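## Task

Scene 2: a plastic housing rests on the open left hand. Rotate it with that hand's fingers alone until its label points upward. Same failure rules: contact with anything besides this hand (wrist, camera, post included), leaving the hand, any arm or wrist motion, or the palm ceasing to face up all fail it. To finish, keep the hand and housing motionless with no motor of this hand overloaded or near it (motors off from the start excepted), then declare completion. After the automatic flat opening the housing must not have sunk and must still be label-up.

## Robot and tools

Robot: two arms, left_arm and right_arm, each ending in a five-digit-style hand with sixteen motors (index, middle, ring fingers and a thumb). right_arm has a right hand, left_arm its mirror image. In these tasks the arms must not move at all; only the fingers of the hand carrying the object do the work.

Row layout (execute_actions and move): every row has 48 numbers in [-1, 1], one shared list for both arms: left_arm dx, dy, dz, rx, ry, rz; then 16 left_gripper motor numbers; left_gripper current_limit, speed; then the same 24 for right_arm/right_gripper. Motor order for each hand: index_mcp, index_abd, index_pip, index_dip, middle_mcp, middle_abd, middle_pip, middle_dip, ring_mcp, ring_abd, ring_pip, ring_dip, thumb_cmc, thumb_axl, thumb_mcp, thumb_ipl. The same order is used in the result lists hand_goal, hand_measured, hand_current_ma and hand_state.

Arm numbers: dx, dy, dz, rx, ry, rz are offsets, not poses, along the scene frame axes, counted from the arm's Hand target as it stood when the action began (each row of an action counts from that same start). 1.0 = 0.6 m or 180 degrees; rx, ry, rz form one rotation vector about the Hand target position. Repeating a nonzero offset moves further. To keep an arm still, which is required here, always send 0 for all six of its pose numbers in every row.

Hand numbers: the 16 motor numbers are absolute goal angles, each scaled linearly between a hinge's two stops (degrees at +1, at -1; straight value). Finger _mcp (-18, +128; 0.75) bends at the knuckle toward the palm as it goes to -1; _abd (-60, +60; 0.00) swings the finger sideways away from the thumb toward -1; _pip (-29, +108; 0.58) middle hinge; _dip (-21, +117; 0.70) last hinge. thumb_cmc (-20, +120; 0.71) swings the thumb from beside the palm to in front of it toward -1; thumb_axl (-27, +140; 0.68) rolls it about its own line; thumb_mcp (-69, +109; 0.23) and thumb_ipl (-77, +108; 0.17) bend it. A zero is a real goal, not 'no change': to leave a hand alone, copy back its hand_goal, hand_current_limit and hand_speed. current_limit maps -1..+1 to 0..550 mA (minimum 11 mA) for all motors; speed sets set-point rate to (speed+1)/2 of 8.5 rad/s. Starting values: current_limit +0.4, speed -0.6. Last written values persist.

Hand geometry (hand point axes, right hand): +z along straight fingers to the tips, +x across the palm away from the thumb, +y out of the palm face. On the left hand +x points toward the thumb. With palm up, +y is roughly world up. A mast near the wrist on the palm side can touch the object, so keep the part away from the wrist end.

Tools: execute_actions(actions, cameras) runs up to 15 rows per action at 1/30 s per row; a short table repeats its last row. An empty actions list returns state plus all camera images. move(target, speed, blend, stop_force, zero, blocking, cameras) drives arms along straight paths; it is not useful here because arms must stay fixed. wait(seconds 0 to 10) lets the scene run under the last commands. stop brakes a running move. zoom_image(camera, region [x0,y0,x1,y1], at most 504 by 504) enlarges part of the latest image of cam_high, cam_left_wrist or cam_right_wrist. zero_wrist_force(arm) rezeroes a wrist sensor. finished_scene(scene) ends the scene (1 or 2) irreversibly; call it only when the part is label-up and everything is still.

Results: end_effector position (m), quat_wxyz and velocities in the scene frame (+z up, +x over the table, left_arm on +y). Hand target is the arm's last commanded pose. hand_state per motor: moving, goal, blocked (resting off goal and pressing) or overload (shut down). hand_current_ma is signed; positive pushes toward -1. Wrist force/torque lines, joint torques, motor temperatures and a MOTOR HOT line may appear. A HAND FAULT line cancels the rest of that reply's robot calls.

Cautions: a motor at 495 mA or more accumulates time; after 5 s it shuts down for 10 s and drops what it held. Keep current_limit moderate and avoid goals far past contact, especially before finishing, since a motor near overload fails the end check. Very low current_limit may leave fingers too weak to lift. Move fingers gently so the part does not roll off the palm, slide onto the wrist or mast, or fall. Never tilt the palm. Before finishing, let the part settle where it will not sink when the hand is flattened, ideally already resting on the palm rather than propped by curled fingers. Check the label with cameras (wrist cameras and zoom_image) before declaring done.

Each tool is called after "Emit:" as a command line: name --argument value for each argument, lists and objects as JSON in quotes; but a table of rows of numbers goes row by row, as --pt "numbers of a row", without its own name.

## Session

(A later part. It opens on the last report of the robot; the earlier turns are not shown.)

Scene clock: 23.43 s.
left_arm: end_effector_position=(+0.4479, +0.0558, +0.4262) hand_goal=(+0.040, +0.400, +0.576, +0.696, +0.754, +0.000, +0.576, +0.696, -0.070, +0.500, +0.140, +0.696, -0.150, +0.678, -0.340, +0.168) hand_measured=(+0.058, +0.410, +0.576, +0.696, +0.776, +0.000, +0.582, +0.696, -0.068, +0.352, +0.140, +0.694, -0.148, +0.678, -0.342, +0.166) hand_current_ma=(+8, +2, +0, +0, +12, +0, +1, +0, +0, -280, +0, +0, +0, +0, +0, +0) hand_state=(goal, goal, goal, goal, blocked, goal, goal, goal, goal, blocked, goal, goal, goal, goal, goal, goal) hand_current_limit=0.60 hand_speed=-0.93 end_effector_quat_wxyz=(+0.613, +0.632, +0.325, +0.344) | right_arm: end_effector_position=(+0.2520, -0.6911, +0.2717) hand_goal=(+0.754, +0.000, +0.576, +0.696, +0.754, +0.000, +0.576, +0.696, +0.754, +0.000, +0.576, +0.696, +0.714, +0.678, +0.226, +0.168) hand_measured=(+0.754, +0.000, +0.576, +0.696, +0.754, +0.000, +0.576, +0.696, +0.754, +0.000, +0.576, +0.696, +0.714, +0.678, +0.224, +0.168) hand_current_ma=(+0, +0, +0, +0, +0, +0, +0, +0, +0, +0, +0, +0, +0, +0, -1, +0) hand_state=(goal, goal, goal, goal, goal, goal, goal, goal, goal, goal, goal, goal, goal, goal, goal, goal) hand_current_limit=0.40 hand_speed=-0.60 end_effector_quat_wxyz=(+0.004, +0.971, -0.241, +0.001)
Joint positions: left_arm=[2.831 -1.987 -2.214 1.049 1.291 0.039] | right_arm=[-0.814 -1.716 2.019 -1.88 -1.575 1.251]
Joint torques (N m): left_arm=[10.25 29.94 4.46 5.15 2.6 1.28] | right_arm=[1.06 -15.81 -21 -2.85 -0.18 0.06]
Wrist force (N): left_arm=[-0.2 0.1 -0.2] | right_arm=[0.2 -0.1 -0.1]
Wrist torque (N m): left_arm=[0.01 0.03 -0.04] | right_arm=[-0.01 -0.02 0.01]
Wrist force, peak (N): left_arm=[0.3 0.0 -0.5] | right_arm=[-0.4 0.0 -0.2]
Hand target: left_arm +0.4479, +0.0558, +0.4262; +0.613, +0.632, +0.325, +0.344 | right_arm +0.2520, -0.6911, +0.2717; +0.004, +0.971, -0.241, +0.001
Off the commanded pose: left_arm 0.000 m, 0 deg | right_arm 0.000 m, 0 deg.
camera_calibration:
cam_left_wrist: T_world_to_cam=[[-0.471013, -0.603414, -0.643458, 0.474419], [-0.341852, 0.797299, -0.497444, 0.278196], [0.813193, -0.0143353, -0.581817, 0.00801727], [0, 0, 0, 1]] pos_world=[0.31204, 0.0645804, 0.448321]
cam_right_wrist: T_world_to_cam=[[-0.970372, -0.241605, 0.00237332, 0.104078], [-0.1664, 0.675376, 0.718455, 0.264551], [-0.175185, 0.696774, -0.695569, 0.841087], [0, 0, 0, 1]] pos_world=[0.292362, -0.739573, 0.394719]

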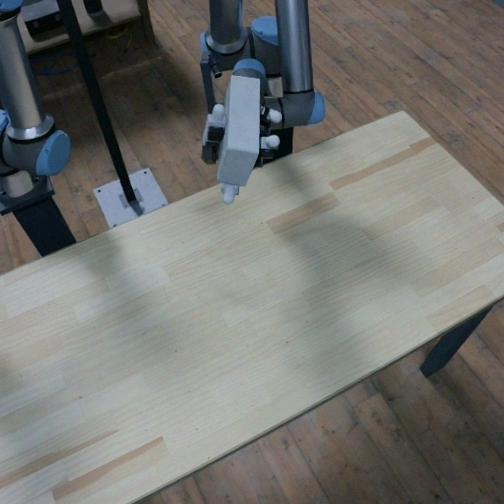

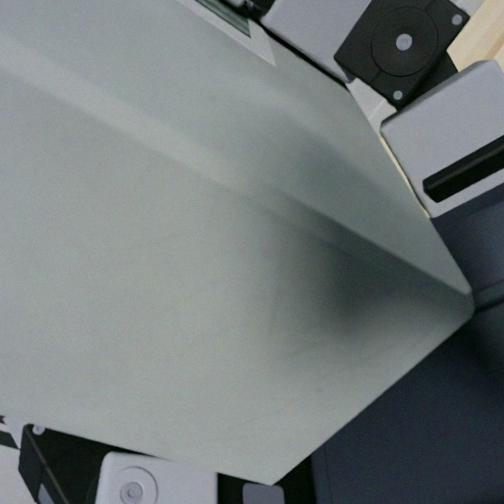

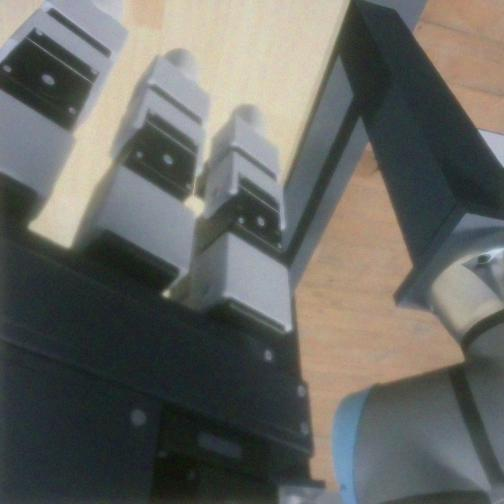

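Emit:
execute_actions --actions '[[[0,0,0,0,0,0,0.04,0.55,0.576,0.696,0.754,0,0.576,0.696,-0.07,0.38,0.139,0.696,-0.02,0.678,-0.34,0.168,0.6,-0.92,0,0,0,0,0,0,0.754,0,0.576,0.696,0.754,0,0.576,0.696,0.754,0,0.576,0.696,0.714,0.678,0.226,0.168,0.4,-0.6]],[[0,0,0,0,0,0,0.04,0.55,0.576,0.696,0.754,0,0.576,0.696,-0.07,0.6,0.139,0.696,-0.02,0.678,-0.34,0.168,0.6,-0.94,0,0,0,0,0,0,0.754,0,0.576,0.696,0.754,0,0.576,0.696,0.754,0,0.576,0.696,0.714,0.678,0.226,0.168,0.4,-0.6]]]' --cameras '["all"]'

Emit:
zoom_image --camera "cam_high" --region '[150, 30, 330, 210]'

Scene clock: 25.13 s.
left_arm: end_effector_position=(+0.4479, +0.0558, +0.4262) hand_goal=(+0.040, +0.550, +0.576, +0.696, +0.754, +0.000, +0.576, +0.696, -0.070, +0.600, +0.140, +0.696, -0.020, +0.678, -0.340, +0.168) hand_measured=(+0.058, +0.534, +0.576, +0.696, +0.776, +0.000, +0.582, +0.696, -0.066, +0.368, +0.140, +0.694, -0.018, +0.678, -0.342, +0.166) hand_current_ma=(+8, -5, +0, +0, +12, +0, +1, +0, +0, -437, +0, +0, +0, +0, +0, +0) hand_state=(goal, goal, goal, goal, blocked, goal, goal, goal, goal, blocked, goal, goal, goal, goal, goal, goal) hand_current_limit=0.60 hand_speed=-0.94 end_effector_quat_wxyz=(+0.613, +0.632, +0.325, +0.344) | right_arm: end_effector_position=(+0.2520, -0.6911, +0.2717) hand_goal=(+0.754, +0.000, +0.576, +0.696, +0.754, +0.000, +0.576, +0.696, +0.754, +0.000, +0.576, +0.696, +0.714, +0.678, +0.226, +0.168) hand_measured=(+0.754, +0.000, +0.576, +0.696, +0.754, +0.000, +0.576, +0.696, +0.754, +0.000, +0.576, +0.696, +0.714, +0.678, +0.224, +0.168) hand_current_ma=(+0, +0, +0, +0, +0, +0, +0, +0, +0, +0, +0, +0, +0, +0, -1, +0) hand_state=(goal, goal, goal, goal, goal, goal, goal, goal, goal, goal, goal, goal, goal, goal, goal, goal) hand_current_limit=0.40 hand_speed=-0.60 end_effector_quat_wxyz=(+0.004, +0.971, -0.241, +0.001)
Joint positions: left_arm=[2.831 -1.987 -2.214 1.049 1.291 0.039] | right_arm=[-0.814 -1.716 2.019 -1.88 -1.575 1.251]
Joint torques (N m): left_arm=[11.12 29.98 3.92 4.98 2.6 1.24] | right_arm=[0.78 -16.39 -20.4 -2.78 -0.08 0.13]
Wrist force (N): left_arm=[0.0 0.1 -0.2] | right_arm=[0.1 0.0 -0.2]
Wrist torque (N m): left_arm=[0.02 -0.01 -0.04] | right_arm=[0.01 -0.01 0.01]
Wrist force, peak (N): left_arm=[-0.3 0.0 -0.4] | right_arm=[-0.4 0.2 -0.4]
Hand target: left_arm +0.4479, +0.0558, +0.4262; +0.613, +0.632, +0.325, +0.344 | right_arm +0.2520, -0.6911, +0.2717; +0.004, +0.971, -0.241, +0.001
Off the commanded pose: left_arm 0.000 m, 0 deg | right_arm 0.000 m, 0 deg.
camera_calibration:
cam_left_wrist: T_world_to_cam=[[-0.471013, -0.603414, -0.643458, 0.474419], [-0.341852, 0.797299, -0.497444, 0.278196], [0.813193, -0.0143353, -0.581817, 0.00801727], [0, 0, 0, 1]] pos_world=[0.31204, 0.0645804, 0.448321]
cam_right_wrist: T_world_to_cam=[[-0.970372, -0.241605, 0.00237332, 0.104078], [-0.1664, 0.675376, 0.718455, 0.264551], [-0.175185, 0.696774, -0.695569, 0.841087], [0, 0, 0, 1]] pos_world=[0.292362, -0.739573, 0.394719]

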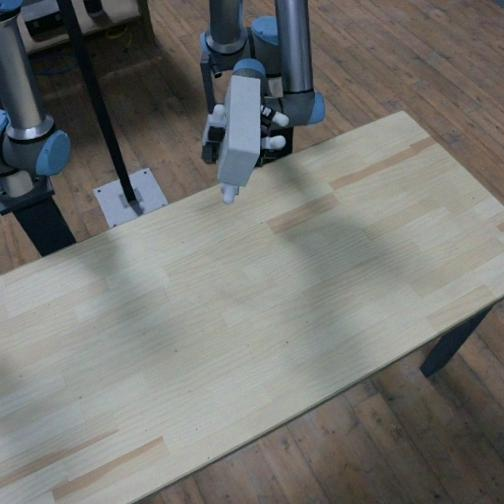

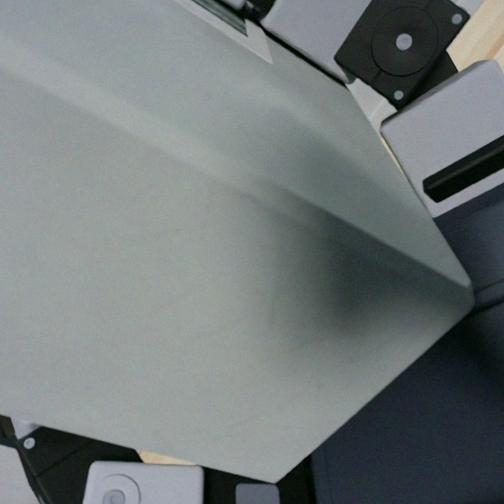

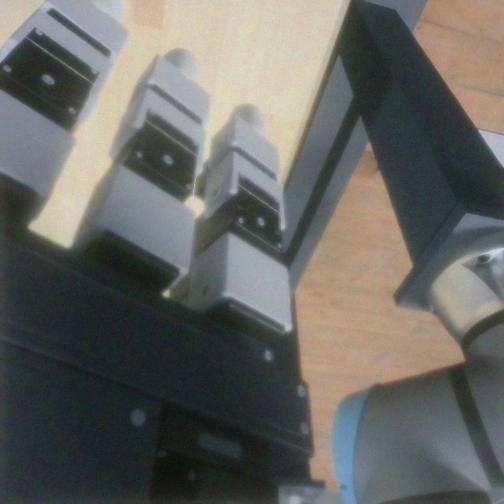

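Scaled by 2.800 from the camera's 504x504 image, which has a finer 720x720 frame.

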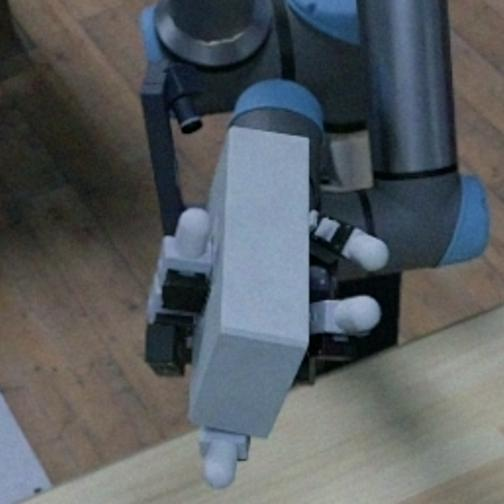

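Emit:
execute_actions --actions '[[[0,0,0,0,0,0,0.04,0.5,0.576,0.696,0.72,0,0.576,0.696,-0.07,0.38,0.139,0.696,-0.05,0.678,-0.34,0.168,0.6,-0.94,0,0,0,0,0,0,0.754,0,0.576,0.696,0.754,0,0.576,0.696,0.754,0,0.576,0.696,0.714,0.678,0.226,0.168,0.4,-0.6]],[[0,0,0,0,0,0,0.04,0.5,0.576,0.696,0.65,0,0.576,0.696,-0.07,0.4,0.139,0.696,-0.05,0.678,-0.34,0.168,0.6,-0.95,0,0,0,0,0,0,0.754,0,0.576,0.696,0.754,0,0.576,0.696,0.754,0,0.576,0.696,0.714,0.678,0.226,0.168,0.4,-0.6]]]' --cameras '["all"]'

Emit:
zoom_image --camera "cam_high" --region '[150, 30, 330, 210]'

Scene clock: 28.13 s.
left_arm: end_effector_position=(+0.4479, +0.0558, +0.4262) hand_goal=(+0.040, +0.500, +0.576, +0.696, +0.650, +0.000, +0.576, +0.696, -0.070, +0.400, +0.140, +0.696, -0.050, +0.678, -0.340, +0.168) hand_measured=(+0.054, +0.500, +0.576, +0.696, +0.744, -0.002, +0.592, +0.698, -0.074, +0.358, +0.138, +0.694, -0.038, +0.678, -0.342, +0.166) hand_current_ma=(+5, +0, +0, +0, +172, +0, +6, +0, +0, -28, +0, +0, +4, +0, +0, +0) hand_state=(goal, goal, goal, goal, blocked, goal, goal, goal, goal, blocked, goal, goal, goal, goal, goal, goal) hand_current_limit=0.60 hand_speed=-0.95 end_effector_quat_wxyz=(+0.613, +0.632, +0.325, +0.344) | right_arm: end_effector_position=(+0.2520, -0.6911, +0.2717) hand_goal=(+0.754, +0.000, +0.576, +0.696, +0.754, +0.000, +0.576, +0.696, +0.754, +0.000, +0.576, +0.696, +0.714, +0.678, +0.226, +0.168) hand_measured=(+0.754, +0.000, +0.576, +0.696, +0.754, +0.000, +0.576, +0.696, +0.754, +0.000, +0.576, +0.696, +0.714, +0.678, +0.224, +0.168) hand_current_ma=(+0, +0, +0, +0, +0, +0, +0, +0, +0, +0, +0, +0, +0, +0, -1, +0) hand_state=(goal, goal, goal, goal, goal, goal, goal, goal, goal, goal, goal, goal, goal, goal, goal, goal) hand_current_limit=0.40 hand_speed=-0.60 end_effector_quat_wxyz=(+0.004, +0.971, -0.241, +0.001)
Joint positions: left_arm=[2.831 -1.987 -2.214 1.049 1.291 0.039] | right_arm=[-0.814 -1.716 2.019 -1.88 -1.575 1.251]
Joint torques (N m): left_arm=[11.54 30.11 3.4 4.87 2.5 1.17] | right_arm=[0.66 -15.65 -21.28 -2.92 -0.17 0.14]
Wrist force (N): left_arm=[-0.1 0.1 0.0] | right_arm=[0.0 -0.2 -0.2]
Wrist torque (N m): left_arm=[0.00 0.01 -0.05] | right_arm=[0.00 0.01 -0.01]
Wrist force, peak (N): left_arm=[-0.1 0.1 -0.5] | right_arm=[-0.3 0.4 -0.2]
Hand target: left_arm +0.4479, +0.0558, +0.4262; +0.613, +0.632, +0.325, +0.344 | right_arm +0.2520, -0.6911, +0.2717; +0.004, +0.971, -0.241, +0.001
Off the commanded pose: left_arm 0.000 m, 0 deg | right_arm 0.000 m, 0 deg.
camera_calibration:
cam_left_wrist: T_world_to_cam=[[-0.471013, -0.603414, -0.643458, 0.474419], [-0.341852, 0.797299, -0.497444, 0.278196], [0.813193, -0.0143353, -0.581817, 0.00801727], [0, 0, 0, 1]] pos_world=[0.31204, 0.0645804, 0.448321]
cam_right_wrist: T_world_to_cam=[[-0.970372, -0.241605, 0.00237332, 0.104078], [-0.1664, 0.675376, 0.718455, 0.264551], [-0.175185, 0.696774, -0.695569, 0.841087], [0, 0, 0, 1]] pos_world=[0.292362, -0.739573, 0.394719]

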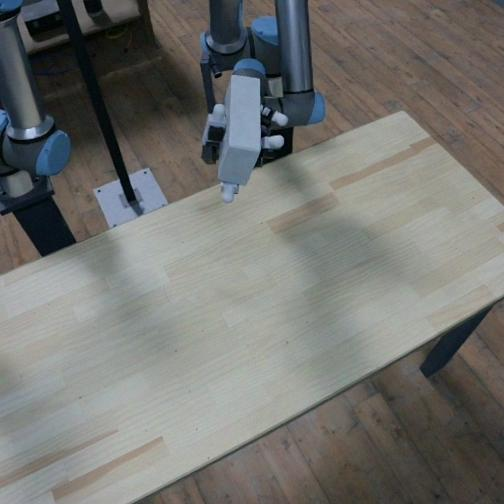

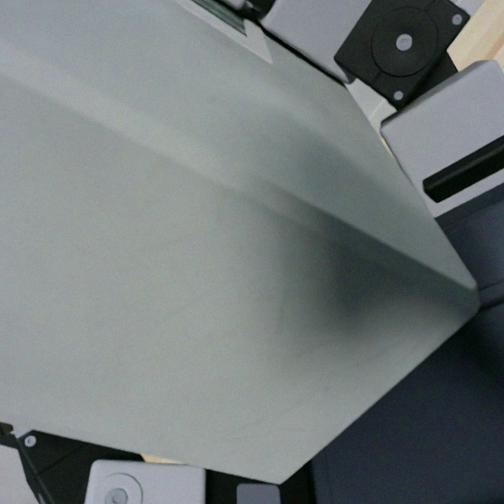

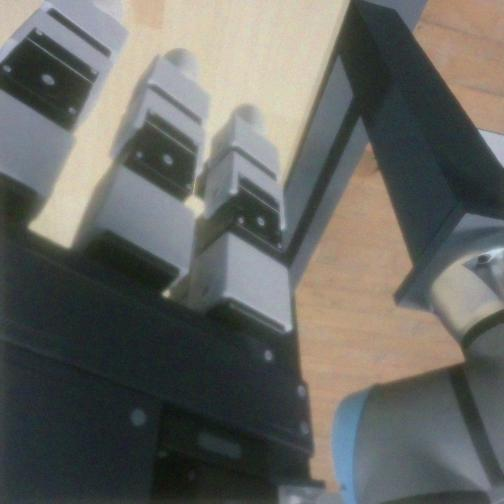

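Scaled by 2.800 from the camera's 504x504 image, which has a finer 720x720 frame.

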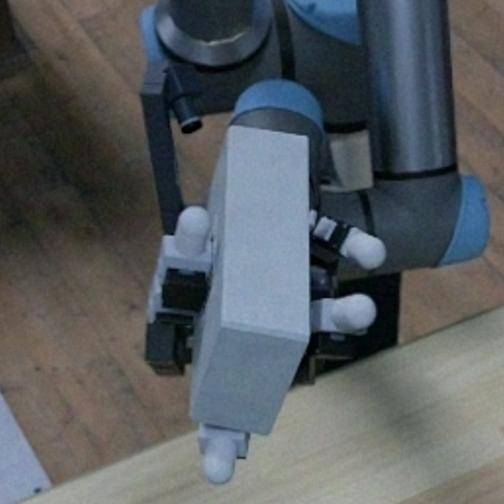

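Emit:
execute_actions --actions '[[[0,0,0,0,0,0,0.04,0.5,0.576,0.696,0.754,0,0.576,0.696,-0.07,0.34,0.139,0.696,-0.15,0.678,-0.34,0.168,0.6,-0.92,0,0,0,0,0,0,0.754,0,0.576,0.696,0.754,0,0.576,0.696,0.754,0,0.576,0.696,0.714,0.678,0.226,0.168,0.4,-0.6]],[[0,0,0,0,0,0,0.35,0.5,0.576,0.696,0.754,0,0.576,0.696,-0.07,0.34,0.139,0.696,-0.2,0.678,-0.34,0.168,0.6,-0.92,0,0,0,0,0,0,0.754,0,0.576,0.696,0.754,0,0.576,0.696,0.754,0,0.576,0.696,0.714,0.678,0.226,0.168,0.4,-0.6]]]' --cameras '["all"]'

Emit:
zoom_image --camera "cam_high" --region '[150, 30, 330, 210]'

Scene clock: 30.63 s.
left_arm: end_effector_position=(+0.4479, +0.0558, +0.4262) hand_goal=(+0.350, +0.500, +0.576, +0.696, +0.754, +0.000, +0.576, +0.696, -0.070, +0.340, +0.140, +0.696, -0.200, +0.678, -0.340, +0.168) hand_measured=(+0.356, +0.500, +0.576, +0.696, +0.776, -0.002, +0.592, +0.698, -0.066, +0.336, +0.138, +0.694, -0.190, +0.678, -0.342, +0.166) hand_current_ma=(+1, +0, +0, +0, +13, +0, +5, +0, +0, +0, +0, +0, +3, +0, +0, +0) hand_state=(goal, goal, goal, goal, blocked, goal, goal, goal, goal, goal, goal, goal, goal, goal, goal, goal) hand_current_limit=0.60 hand_speed=-0.92 end_effector_quat_wxyz=(+0.613, +0.632, +0.325, +0.344) | right_arm: end_effector_position=(+0.2520, -0.6911, +0.2717) hand_goal=(+0.754, +0.000, +0.576, +0.696, +0.754, +0.000, +0.576, +0.696, +0.754, +0.000, +0.576, +0.696, +0.714, +0.678, +0.226, +0.168) hand_measured=(+0.754, +0.000, +0.576, +0.696, +0.754, +0.000, +0.576, +0.696, +0.754, +0.000, +0.576, +0.696, +0.714, +0.678, +0.224, +0.168) hand_current_ma=(+0, +0, +0, +0, +0, +0, +0, +0, +0, +0, +0, +0, +0, +0, -1, +0) hand_state=(goal, goal, goal, goal, goal, goal, goal, goal, goal, goal, goal, goal, goal, goal, goal, goal) hand_current_limit=0.40 hand_speed=-0.60 end_effector_quat_wxyz=(+0.004, +0.971, -0.241, +0.001)
Joint positions: left_arm=[2.831 -1.987 -2.214 1.049 1.291 0.039] | right_arm=[-0.814 -1.716 2.019 -1.88 -1.575 1.251]
Joint torques (N m): left_arm=[11.36 29.59 3 4.54 2.47 1.25] | right_arm=[0.41 -16.26 -20.63 -2.89 -0.05 0.2]
Wrist force (N): left_arm=[0.1 -0.1 -0.3] | right_arm=[-0.2 0.0 -0.2]
Wrist torque (N m): left_arm=[0.01 -0.02 -0.02] | right_arm=[0.02 0.03 -0.01]
Wrist force, peak (N): left_arm=[0.3 0.1 -0.3] | right_arm=[-0.3 -0.3 -0.3]
Hand target: left_arm +0.4479, +0.0558, +0.4262; +0.613, +0.632, +0.325, +0.344 | right_arm +0.2520, -0.6911, +0.2717; +0.004, +0.971, -0.241, +0.001
Off the commanded pose: left_arm 0.000 m, 0 deg | right_arm 0.000 m, 0 deg.
camera_calibration:
cam_left_wrist: T_world_to_cam=[[-0.471013, -0.603414, -0.643458, 0.474419], [-0.341852, 0.797299, -0.497444, 0.278196], [0.813193, -0.0143353, -0.581817, 0.00801727], [0, 0, 0, 1]] pos_world=[0.31204, 0.0645804, 0.448321]
cam_right_wrist: T_world_to_cam=[[-0.970372, -0.241605, 0.00237332, 0.104078], [-0.1664, 0.675376, 0.718455, 0.264551], [-0.175185, 0.696774, -0.695569, 0.841087], [0, 0, 0, 1]] pos_world=[0.292362, -0.739573, 0.394719]

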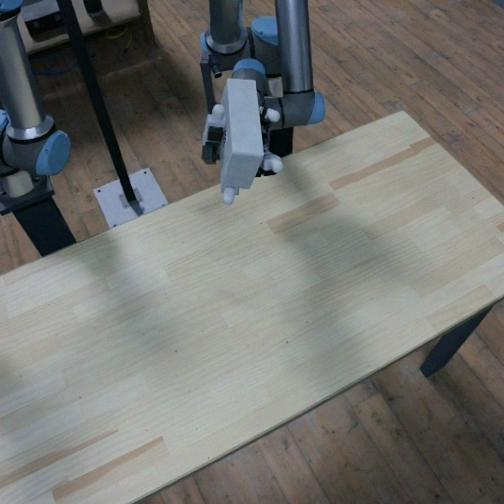

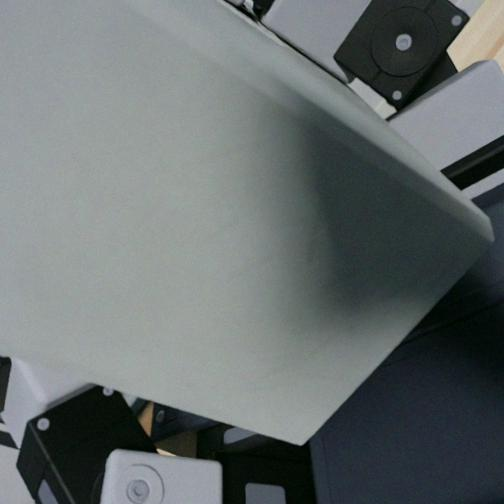

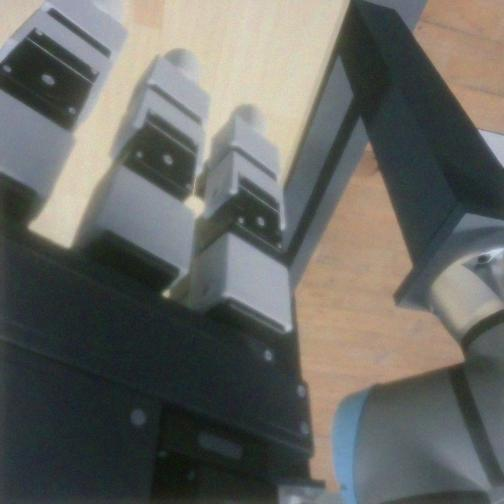

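Scaled by 2.800 from the camera's 504x504 image, which has a finer 720x720 frame.

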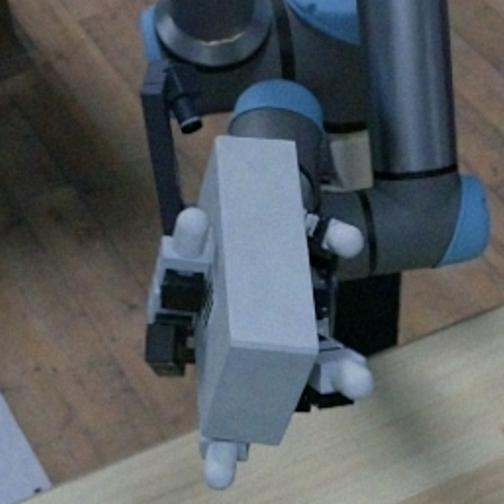

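Emit:
execute_actions --actions '[[[0,0,0,0,0,0,0.35,0.5,0.576,0.696,0.754,0,0.576,0.696,-0.07,0.5,0.139,0.696,-0.2,0.678,-0.34,0.168,0.4,-0.93,0,0,0,0,0,0,0.754,0,0.576,0.696,0.754,0,0.576,0.696,0.754,0,0.576,0.696,0.714,0.678,0.226,0.168,0.4,-0.6]]]' --cameras '["all"]'

Emit:
zoom_image --camera "cam_high" --region '[150, 30, 330, 210]'

Scene clock: 31.67 s.
left_arm: end_effector_position=(+0.4479, +0.0558, +0.4262) hand_goal=(+0.350, +0.500, +0.576, +0.696, +0.754, +0.000, +0.576, +0.696, -0.070, +0.500, +0.140, +0.696, -0.200, +0.678, -0.340, +0.168) hand_measured=(+0.366, +0.500, +0.576, +0.696, +0.778, -0.004, +0.592, +0.698, -0.068, +0.404, +0.138, +0.694, -0.190, +0.678, -0.342, +0.166) hand_current_ma=(+7, +0, +0, +0, +15, +0, +5, +0, +0, -125, +0, +0, +3, +0, +0, +0) hand_state=(goal, goal, goal, goal, blocked, goal, goal, goal, goal, blocked, goal, goal, goal, goal, goal, goal) hand_current_limit=0.40 hand_speed=-0.93 end_effector_quat_wxyz=(+0.613, +0.632, +0.325, +0.344) | right_arm: end_effector_position=(+0.2520, -0.6911, +0.2717) hand_goal=(+0.754, +0.000, +0.576, +0.696, +0.754, +0.000, +0.576, +0.696, +0.754, +0.000, +0.576, +0.696, +0.714, +0.678, +0.226, +0.168) hand_measured=(+0.754, +0.000, +0.576, +0.696, +0.754, +0.000, +0.576, +0.696, +0.754, +0.000, +0.576, +0.696, +0.714, +0.678, +0.224, +0.168) hand_current_ma=(+0, +0, +0, +0, +0, +0, +0, +0, +0, +0, +0, +0, +0, +0, -1, +0) hand_state=(goal, goal, goal, goal, goal, goal, goal, goal, goal, goal, goal, goal, goal, goal, goal, goal) hand_current_limit=0.40 hand_speed=-0.60 end_effector_quat_wxyz=(+0.004, +0.971, -0.241, +0.001)
Joint positions: left_arm=[2.831 -1.987 -2.214 1.049 1.291 0.039] | right_arm=[-0.814 -1.716 2.019 -1.88 -1.575 1.251]
Joint torques (N m): left_arm=[11.48 29.77 2.17 4.45 2.46 1.15] | right_arm=[1.15 -16.54 -20.73 -2.93 -0.15 0.19]
Wrist force (N): left_arm=[0.0 -0.2 -0.1] | right_arm=[0.0 0.1 0.0]
Wrist torque (N m): left_arm=[-0.02 0.00 -0.03] | right_arm=[0.00 0.00 0.00]
Wrist force, peak (N): left_arm=[-0.1 0.2 -0.5] | right_arm=[0.2 -0.1 -0.4]
Hand target: left_arm +0.4479, +0.0558, +0.4262; +0.613, +0.632, +0.325, +0.344 | right_arm +0.2520, -0.6911, +0.2717; +0.004, +0.971, -0.241, +0.001
Off the commanded pose: left_arm 0.000 m, 0 deg | right_arm 0.000 m, 0 deg.
camera_calibration:
cam_left_wrist: T_world_to_cam=[[-0.471013, -0.603414, -0.643458, 0.474419], [-0.341852, 0.797299, -0.497444, 0.278196], [0.813193, -0.0143353, -0.581817, 0.00801727], [0, 0, 0, 1]] pos_world=[0.31204, 0.0645804, 0.448321]
cam_right_wrist: T_world_to_cam=[[-0.970372, -0.241605, 0.00237332, 0.104078], [-0.1664, 0.675376, 0.718455, 0.264551], [-0.175185, 0.696774, -0.695569, 0.841087], [0, 0, 0, 1]] pos_world=[0.292362, -0.739573, 0.394719]

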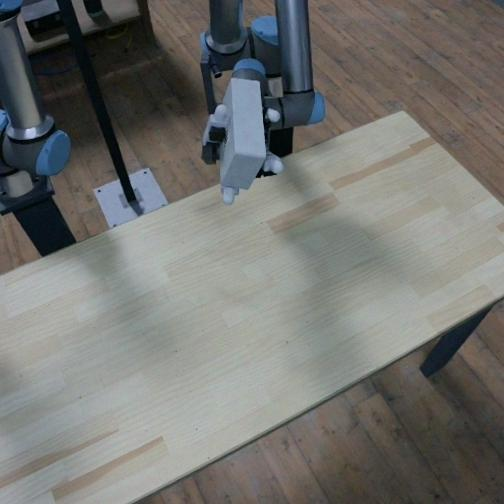

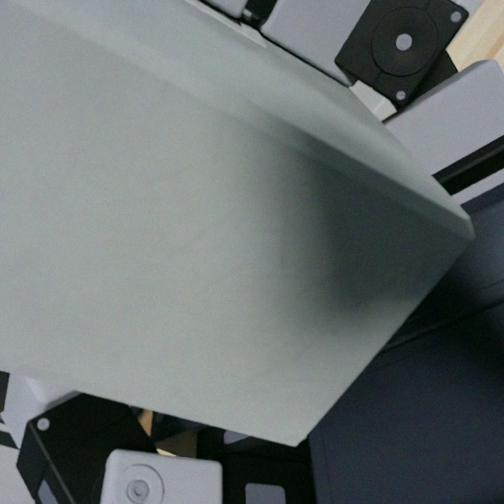

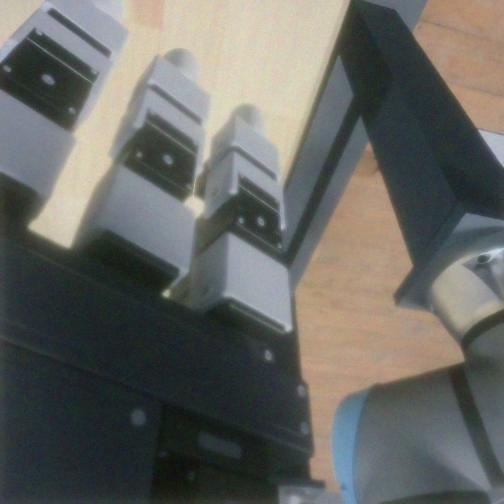

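Scaled by 2.800 from the camera's 504x504 image, which has a finer 720x720 frame.

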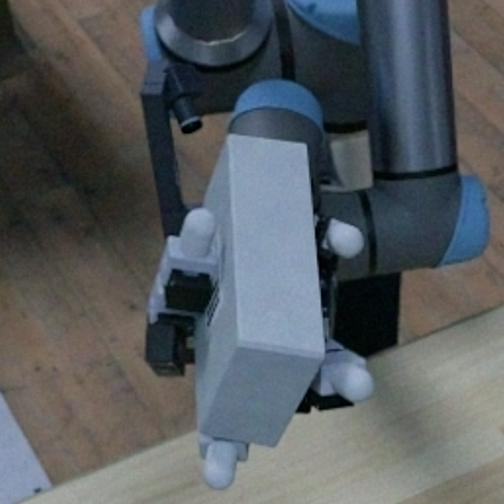

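Emit:
execute_actions --actions '[[[0,0,0,0,0,0,0.48,0.65,0.576,0.696,0.754,0,0.576,0.696,-0.07,0.5,0.139,0.696,-0.12,0.678,-0.34,0.168,0.4,-0.93,0,0,0,0,0,0,0.754,0,0.576,0.696,0.754,0,0.576,0.696,0.754,0,0.576,0.696,0.714,0.678,0.226,0.168,0.4,-0.6]],[[0,0,0,0,0,0,0.48,0.65,0.576,0.696,0.754,0,0.576,0.696,-0.07,0.6,0.139,0.696,-0.1,0.678,-0.34,0.168,0.4,-0.93,0,0,0,0,0,0,0.754,0,0.576,0.696,0.754,0,0.576,0.696,0.754,0,0.576,0.696,0.714,0.678,0.226,0.168,0.4,-0.6]]]' --cameras '["all"]'

Emit:
zoom_image --camera "cam_high" --region '[150, 30, 330, 210]'

Scene clock: 33.37 s.
left_arm: end_effector_position=(+0.4479, +0.0558, +0.4262) hand_goal=(+0.480, +0.650, +0.576, +0.696, +0.754, +0.000, +0.576, +0.696, -0.070, +0.600, +0.140, +0.696, -0.100, +0.678, -0.340, +0.168) hand_measured=(+0.496, +0.640, +0.576, +0.696, +0.792, -0.012, +0.592, +0.698, -0.072, +0.466, +0.138, +0.694, -0.098, +0.678, -0.342, +0.166) hand_current_ma=(+7, -2, +0, +0, +34, -3, +5, +0, +0, -233, +0, +0, +0, +0, +0, +0) hand_state=(goal, goal, goal, goal, blocked, goal, goal, goal, goal, blocked, goal, goal, goal, goal, goal, goal) hand_current_limit=0.40 hand_speed=-0.93 end_effector_quat_wxyz=(+0.613, +0.632, +0.325, +0.344) | right_arm: end_effector_position=(+0.2520, -0.6911, +0.2717) hand_goal=(+0.754, +0.000, +0.576, +0.696, +0.754, +0.000, +0.576, +0.696, +0.754, +0.000, +0.576, +0.696, +0.714, +0.678, +0.226, +0.168) hand_measured=(+0.754, +0.000, +0.576, +0.696, +0.754, +0.000, +0.576, +0.696, +0.754, +0.000, +0.576, +0.696, +0.714, +0.678, +0.224, +0.168) hand_current_ma=(+0, +0, +0, +0, +0, +0, +0, +0, +0, +0, +0, +0, +0, +0, -1, +0) hand_state=(goal, goal, goal, goal, goal, goal, goal, goal, goal, goal, goal, goal, goal, goal, goal, goal) hand_current_limit=0.40 hand_speed=-0.60 end_effector_quat_wxyz=(+0.004, +0.971, -0.241, +0.001)
Joint positions: left_arm=[2.831 -1.987 -2.214 1.049 1.291 0.039] | right_arm=[-0.814 -1.716 2.019 -1.88 -1.575 1.251]
Joint torques (N m): left_arm=[10.87 29.49 1.92 4.26 2.4 1.14] | right_arm=[0.63 -16.54 -21.14 -2.96 -0.19 0.09]
Wrist force (N): left_arm=[0.1 0.0 -0.1] | right_arm=[-0.3 -0.1 -0.2]
Wrist torque (N m): left_arm=[0.00 -0.01 -0.04] | right_arm=[0.01 0.04 -0.03]
Wrist force, peak (N): left_arm=[-0.2 0.1 -0.5] | right_arm=[-0.5 0.0 -0.2]
Hand target: left_arm +0.4479, +0.0558, +0.4262; +0.613, +0.632, +0.325, +0.344 | right_arm +0.2520, -0.6911, +0.2717; +0.004, +0.971, -0.241, +0.001
Off the commanded pose: left_arm 0.000 m, 0 deg | right_arm 0.000 m, 0 deg.
camera_calibration:
cam_left_wrist: T_world_to_cam=[[-0.471013, -0.603414, -0.643458, 0.474419], [-0.341852, 0.797299, -0.497444, 0.278196], [0.813193, -0.0143353, -0.581817, 0.00801727], [0, 0, 0, 1]] pos_world=[0.31204, 0.0645804, 0.448321]
cam_right_wrist: T_world_to_cam=[[-0.970372, -0.241605, 0.00237332, 0.104078], [-0.1664, 0.675376, 0.718455, 0.264551], [-0.175185, 0.696774, -0.695569, 0.841087], [0, 0, 0, 1]] pos_world=[0.292362, -0.739573, 0.394719]

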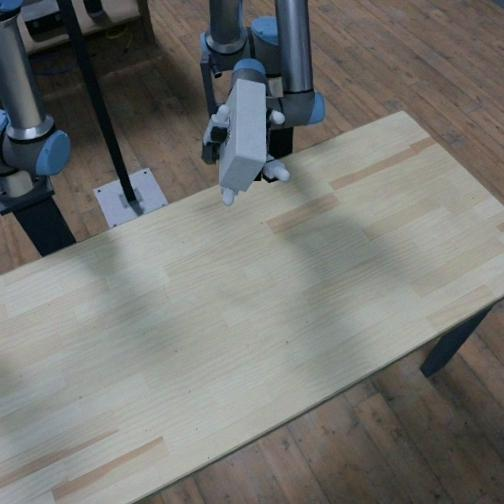

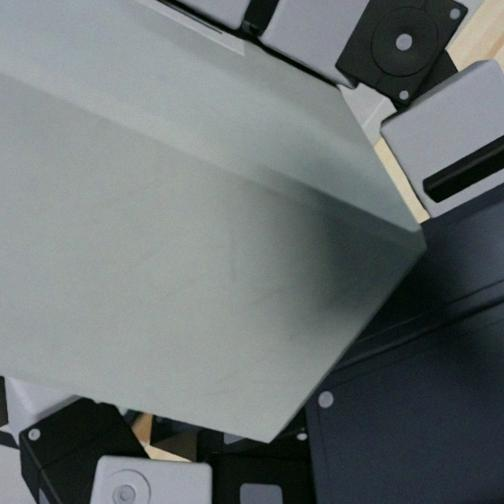

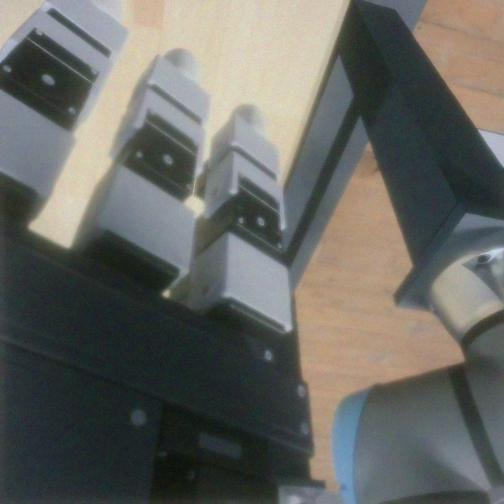

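Scaled by 2.800 from the camera's 504x504 image, which has a finer 720x720 frame.

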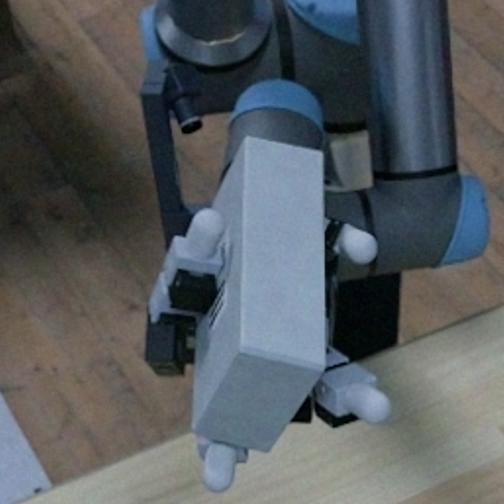

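Emit:
execute_actions --actions '[[[0,0,0,0,0,0,0.54,0.75,0.576,0.696,0.754,0,0.576,0.696,-0.07,0.55,0.139,0.696,0.05,0.678,-0.34,0.168,0.4,-0.93,0,0,0,0,0,0,0.754,0,0.576,0.696,0.754,0,0.576,0.696,0.754,0,0.576,0.696,0.714,0.678,0.226,0.168,0.4,-0.6]],[[0,0,0,0,0,0,0.54,0.75,0.576,0.696,0.754,0,0.576,0.696,-0.07,0.65,0.139,0.696,0.08,0.678,-0.34,0.168,0.4,-0.93,0,0,0,0,0,0,0.754,0,0.576,0.696,0.754,0,0.576,0.696,0.754,0,0.576,0.696,0.714,0.678,0.226,0.168,0.4,-0.6]]]' --cameras '["all"]'

Emit:
zoom_image --camera "cam_high" --region '[150, 30, 330, 210]'

Scene clock: 34.93 s.
left_arm: end_effector_position=(+0.4479, +0.0558, +0.4262) hand_goal=(+0.540, +0.750, +0.576, +0.696, +0.754, +0.000, +0.576, +0.696, -0.070, +0.650, +0.140, +0.696, +0.080, +0.678, -0.340, +0.168) hand_measured=(+0.560, +0.746, +0.576, +0.696, +0.796, -0.016, +0.592, +0.698, -0.074, +0.516, +0.138, +0.694, +0.082, +0.678, -0.342, +0.166) hand_current_ma=(+10, +0, +0, +0, +38, -5, +6, +0, -1, -235, +0, +0, +0, +0, +0, +0) hand_state=(goal, goal, goal, goal, blocked, goal, goal, goal, goal, blocked, goal, goal, goal, goal, goal, goal) hand_current_limit=0.40 hand_speed=-0.93 end_effector_quat_wxyz=(+0.613, +0.632, +0.325, +0.344) | right_arm: end_effector_position=(+0.2520, -0.6911, +0.2717) hand_goal=(+0.754, +0.000, +0.576, +0.696, +0.754, +0.000, +0.576, +0.696, +0.754, +0.000, +0.576, +0.696, +0.714, +0.678, +0.226, +0.168) hand_measured=(+0.754, +0.000, +0.576, +0.696, +0.754, +0.000, +0.576, +0.696, +0.754, +0.000, +0.576, +0.696, +0.714, +0.678, +0.224, +0.168) hand_current_ma=(+0, +0, +0, +0, +0, +0, +0, +0, +0, +0, +0, +0, +0, +0, -1, +0) hand_state=(goal, goal, goal, goal, goal, goal, goal, goal, goal, goal, goal, goal, goal, goal, goal, goal) hand_current_limit=0.40 hand_speed=-0.60 end_effector_quat_wxyz=(+0.004, +0.971, -0.241, +0.001)
Joint positions: left_arm=[2.831 -1.987 -2.214 1.049 1.291 0.039] | right_arm=[-0.814 -1.716 2.019 -1.88 -1.575 1.251]
Joint torques (N m): left_arm=[10.67 29.24 0.98 4.22 2.5 1.11] | right_arm=[0.98 -16.74 -20.72 -3 -0.26 0.11]
Wrist force (N): left_arm=[0.1 -0.3 -0.2] | right_arm=[-0.3 -0.1 -0.1]
Wrist torque (N m): left_arm=[-0.01 -0.01 -0.05] | right_arm=[-0.01 0.04 -0.02]
Wrist force, peak (N): left_arm=[-0.2 0.1 -0.6] | right_arm=[-0.2 0.1 -0.6]
Hand target: left_arm +0.4479, +0.0558, +0.4262; +0.613, +0.632, +0.325, +0.344 | right_arm +0.2520, -0.6911, +0.2717; +0.004, +0.971, -0.241, +0.001
Off the commanded pose: left_arm 0.000 m, 0 deg | right_arm 0.000 m, 0 deg.
camera_calibration:
cam_left_wrist: T_world_to_cam=[[-0.471013, -0.603414, -0.643458, 0.474419], [-0.341852, 0.797299, -0.497444, 0.278196], [0.813193, -0.0143353, -0.581817, 0.00801727], [0, 0, 0, 1]] pos_world=[0.31204, 0.0645804, 0.448321]
cam_right_wrist: T_world_to_cam=[[-0.970372, -0.241605, 0.00237332, 0.104078], [-0.1664, 0.675376, 0.718455, 0.264551], [-0.175185, 0.696774, -0.695569, 0.841087], [0, 0, 0, 1]] pos_world=[0.292362, -0.739573, 0.394719]

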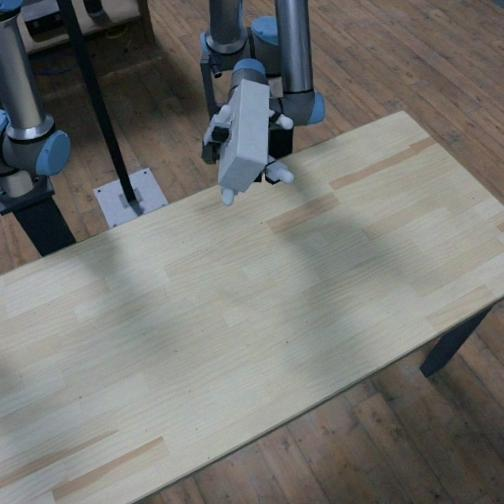

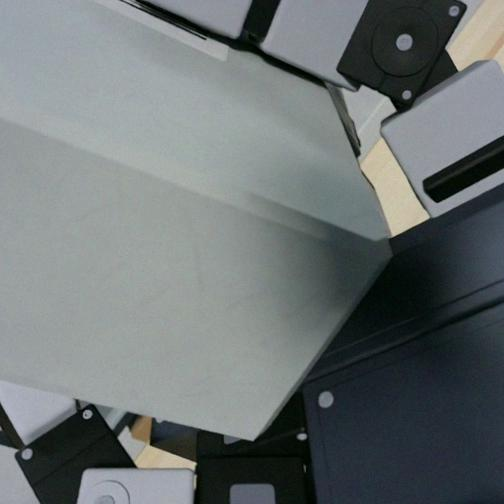

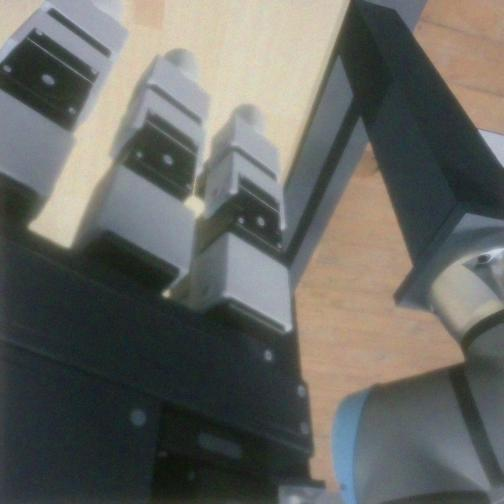

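Scaled by 2.800 from the camera's 504x504 image, which has a finer 720x720 frame.

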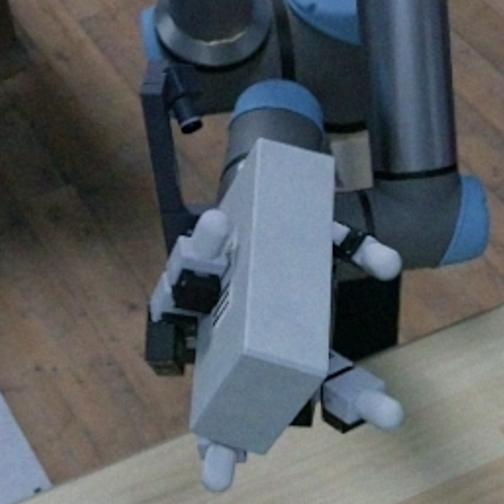

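Emit:
execute_actions --actions '[[[0,0,0,0,0,0,0.54,0.8,0.0,0.25,0.754,0,0.576,0.696,-0.07,0.5,0.139,0.696,-0.07,0.678,-0.34,0.168,0.4,-0.88,0,0,0,0,0,0,0.754,0,0.576,0.696,0.754,0,0.576,0.696,0.754,0,0.576,0.696,0.714,0.678,0.226,0.168,0.4,-0.6]],[[0,0,0,0,0,0,0.82,0.8,0.0,0.25,0.754,0,0.576,0.696,-0.07,0.5,0.139,0.696,-0.07,0.678,-0.34,0.168,0.4,-0.9,0,0,0,0,0,0,0.754,0,0.576,0.696,0.754,0,0.576,0.696,0.754,0,0.576,0.696,0.714,0.678,0.226,0.168,0.4,-0.6]]]' --cameras '["all"]'

Emit:
zoom_image --camera "cam_high" --region '[150, 30, 330, 210]'

Scene clock: 37.77 s.
left_arm: end_effector_position=(+0.4479, +0.0558, +0.4262) hand_goal=(+0.820, +0.800, +0.000, +0.250, +0.754, +0.000, +0.576, +0.696, -0.070, +0.500, +0.140, +0.696, -0.070, +0.678, -0.340, +0.168) hand_measured=(+0.830, +0.802, +0.018, +0.258, +0.794, -0.006, +0.584, +0.698, -0.068, +0.498, +0.138, +0.694, -0.058, +0.682, -0.342, +0.166) hand_current_ma=(+3, +0, +7, +2, +35, -1, +1, +0, +0, +0, +0, +0, +4, +1, +0, +0) hand_state=(goal, goal, goal, goal, blocked, goal, goal, goal, goal, goal, goal, goal, goal, goal, goal, goal) hand_current_limit=0.40 hand_speed=-0.90 end_effector_quat_wxyz=(+0.613, +0.632, +0.325, +0.344) | right_arm: end_effector_position=(+0.2520, -0.6911, +0.2717) hand_goal=(+0.754, +0.000, +0.576, +0.696, +0.754, +0.000, +0.576, +0.696, +0.754, +0.000, +0.576, +0.696, +0.714, +0.678, +0.226, +0.168) hand_measured=(+0.754, +0.000, +0.576, +0.696, +0.754, +0.000, +0.576, +0.696, +0.754, +0.000, +0.576, +0.696, +0.714, +0.678, +0.224, +0.168) hand_current_ma=(+0, +0, +0, +0, +0, +0, +0, +0, +0, +0, +0, +0, +0, +0, -1, +0) hand_state=(goal, goal, goal, goal, goal, goal, goal, goal, goal, goal, goal, goal, goal, goal, goal, goal) hand_current_limit=0.40 hand_speed=-0.60 end_effector_quat_wxyz=(+0.004, +0.971, -0.241, +0.001)
Joint positions: left_arm=[2.831 -1.987 -2.214 1.049 1.291 0.039] | right_arm=[-0.814 -1.716 2.019 -1.88 -1.575 1.251]
Joint torques (N m): left_arm=[11.63 29.42 1.58 4.02 1.58 1.08] | right_arm=[1.05 -16.88 -20.67 -2.94 -0.17 0.21]
Wrist force (N): left_arm=[0.0 -0.1 -0.1] | right_arm=[-0.2 0.1 -0.2]
Wrist torque (N m): left_arm=[0.02 0.00 -0.07] | right_arm=[0.02 0.03 -0.02]
Wrist force, peak (N): left_arm=[0.4 -0.3 -0.3] | right_arm=[-0.3 0.2 -0.5]
Hand target: left_arm +0.4479, +0.0558, +0.4262; +0.613, +0.632, +0.325, +0.344 | right_arm +0.2520, -0.6911, +0.2717; +0.004, +0.971, -0.241, +0.001
Off the commanded pose: left_arm 0.000 m, 0 deg | right_arm 0.000 m, 0 deg.
camera_calibration:
cam_left_wrist: T_world_to_cam=[[-0.471013, -0.603414, -0.643458, 0.474419], [-0.341852, 0.797299, -0.497444, 0.278196], [0.813193, -0.0143353, -0.581817, 0.00801727], [0, 0, 0, 1]] pos_world=[0.31204, 0.0645804, 0.448321]
cam_right_wrist: T_world_to_cam=[[-0.970372, -0.241605, 0.00237332, 0.104078], [-0.1664, 0.675376, 0.718455, 0.264551], [-0.175185, 0.696774, -0.695569, 0.841087], [0, 0, 0, 1]] pos_world=[0.292362, -0.739573, 0.394719]

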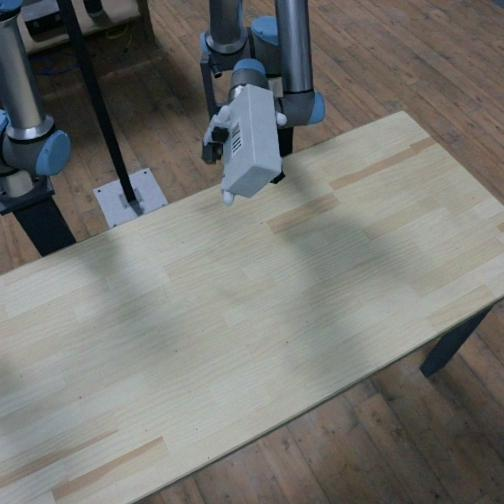

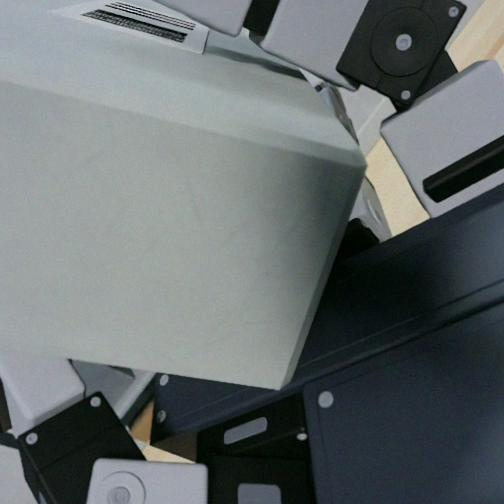

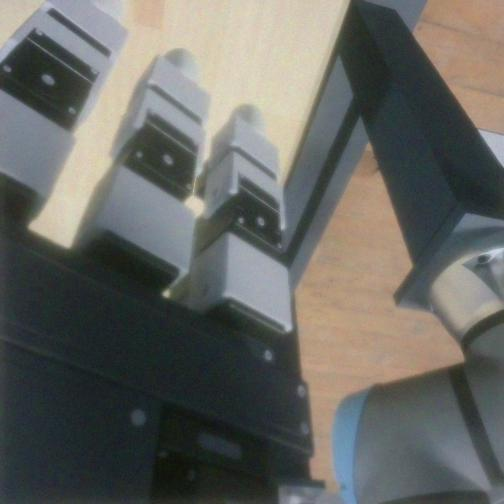

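Scaled by 2.800 from the camera's 504x504 image, which has a finer 720x720 frame.

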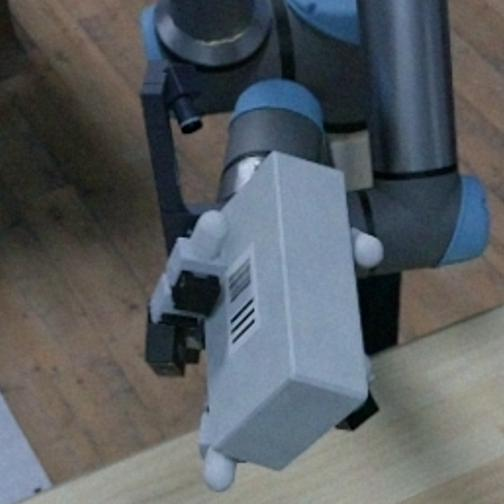

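Emit:
execute_actions --actions '[[[0,0,0,0,0,0,0.82,0.8,0.05,0.3,0.754,0,0.576,0.696,-0.07,0.5,0.139,0.696,0.05,0.678,-0.34,0.168,0.6,-0.94,0,0,0,0,0,0,0.754,0,0.576,0.696,0.754,0,0.576,0.696,0.754,0,0.576,0.696,0.714,0.678,0.226,0.168,0.4,-0.6]],[[0,0,0,0,0,0,0.82,0.8,0.15,0.4,0.754,0,0.576,0.696,-0.07,0.5,0.139,0.696,0.2,0.678,-0.34,0.168,0.6,-0.94,0,0,0,0,0,0,0.754,0,0.576,0.696,0.754,0,0.576,0.696,0.754,0,0.576,0.696,0.714,0.678,0.226,0.168,0.4,-0.6]]]' --cameras '["all"]'

Emit:
zoom_image --camera "cam_high" --region '[150, 30, 330, 210]'

Scene clock: 39.80 s.
left_arm: end_effector_position=(+0.4479, +0.0558, +0.4262) hand_goal=(+0.820, +0.800, +0.150, +0.400, +0.754, +0.000, +0.576, +0.696, -0.070, +0.500, +0.140, +0.696, +0.200, +0.678, -0.340, +0.168) hand_measured=(+0.836, +0.802, +0.154, +0.398, +0.792, -0.006, +0.584, +0.698, -0.068, +0.498, +0.138, +0.694, +0.204, +0.682, -0.342, +0.166) hand_current_ma=(+7, +0, +0, +0, +34, -1, +1, +0, +0, +0, +0, +0, +0, +1, +0, +0) hand_state=(goal, goal, goal, goal, blocked, goal, goal, goal, goal, goal, goal, goal, goal, goal, goal, goal) hand_current_limit=0.60 hand_speed=-0.94 end_effector_quat_wxyz=(+0.613, +0.632, +0.325, +0.344) | right_arm: end_effector_position=(+0.2520, -0.6911, +0.2717) hand_goal=(+0.754, +0.000, +0.576, +0.696, +0.754, +0.000, +0.576, +0.696, +0.754, +0.000, +0.576, +0.696, +0.714, +0.678, +0.226, +0.168) hand_measured=(+0.754, +0.000, +0.576, +0.696, +0.754, +0.000, +0.576, +0.696, +0.754, +0.000, +0.576, +0.696, +0.714, +0.678, +0.224, +0.168) hand_current_ma=(+0, +0, +0, +0, +0, +0, +0, +0, +0, +0, +0, +0, +0, +0, -1, +0) hand_state=(goal, goal, goal, goal, goal, goal, goal, goal, goal, goal, goal, goal, goal, goal, goal, goal) hand_current_limit=0.40 hand_speed=-0.60 end_effector_quat_wxyz=(+0.004, +0.971, -0.241, +0.001)
Joint positions: left_arm=[2.831 -1.987 -2.214 1.049 1.291 0.039] | right_arm=[-0.814 -1.716 2.019 -1.88 -1.575 1.251]
Joint torques (N m): left_arm=[10.36 29.53 1.44 3.82 -0.02 0.98] | right_arm=[1.1 -16.91 -20.78 -3.02 -0.2 0.25]
Wrist force (N): left_arm=[-0.2 0.3 0.0] | right_arm=[-0.1 0.0 -0.1]
Wrist torque (N m): left_arm=[0.08 0.03 -0.13] | right_arm=[0.01 0.02 -0.01]
Wrist force, peak (N): left_arm=[0.0 -0.4 -0.4] | right_arm=[-0.5 0.2 -0.1]
Hand target: left_arm +0.4479, +0.0558, +0.4262; +0.613, +0.632, +0.325, +0.344 | right_arm +0.2520, -0.6911, +0.2717; +0.004, +0.971, -0.241, +0.001
Off the commanded pose: left_arm 0.000 m, 0 deg | right_arm 0.000 m, 0 deg.
camera_calibration:
cam_left_wrist: T_world_to_cam=[[-0.471013, -0.603414, -0.643458, 0.474419], [-0.341852, 0.797299, -0.497444, 0.278196], [0.813193, -0.0143353, -0.581817, 0.00801727], [0, 0, 0, 1]] pos_world=[0.31204, 0.0645804, 0.448321]
cam_right_wrist: T_world_to_cam=[[-0.970372, -0.241605, 0.00237332, 0.104078], [-0.1664, 0.675376, 0.718455, 0.264551], [-0.175185, 0.696774, -0.695569, 0.841087], [0, 0, 0, 1]] pos_world=[0.292362, -0.739573, 0.394719]

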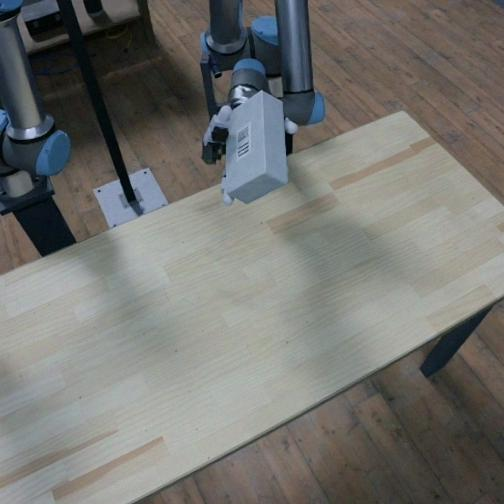

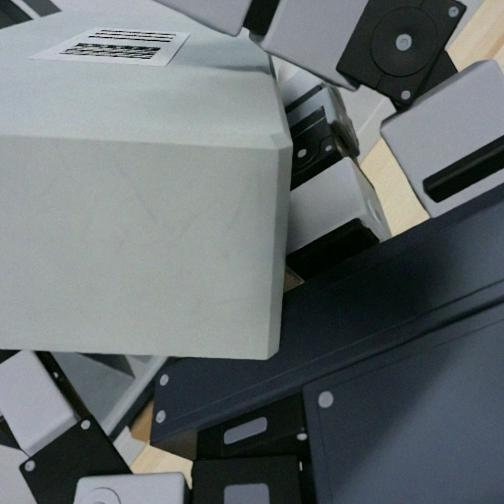

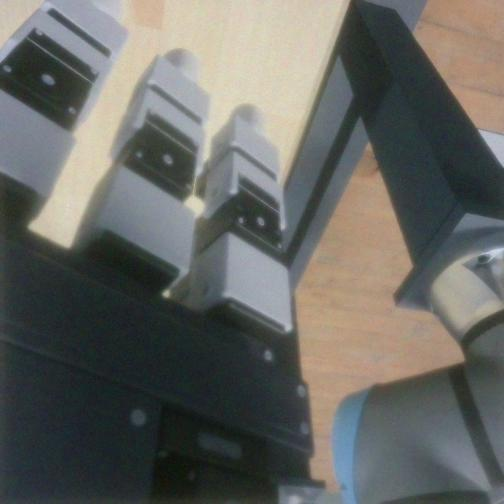

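Scaled by 2.800 from the camera's 504x504 image, which has a finer 720x720 frame.

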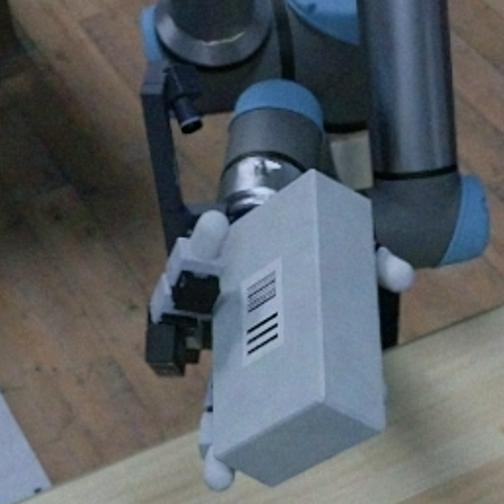

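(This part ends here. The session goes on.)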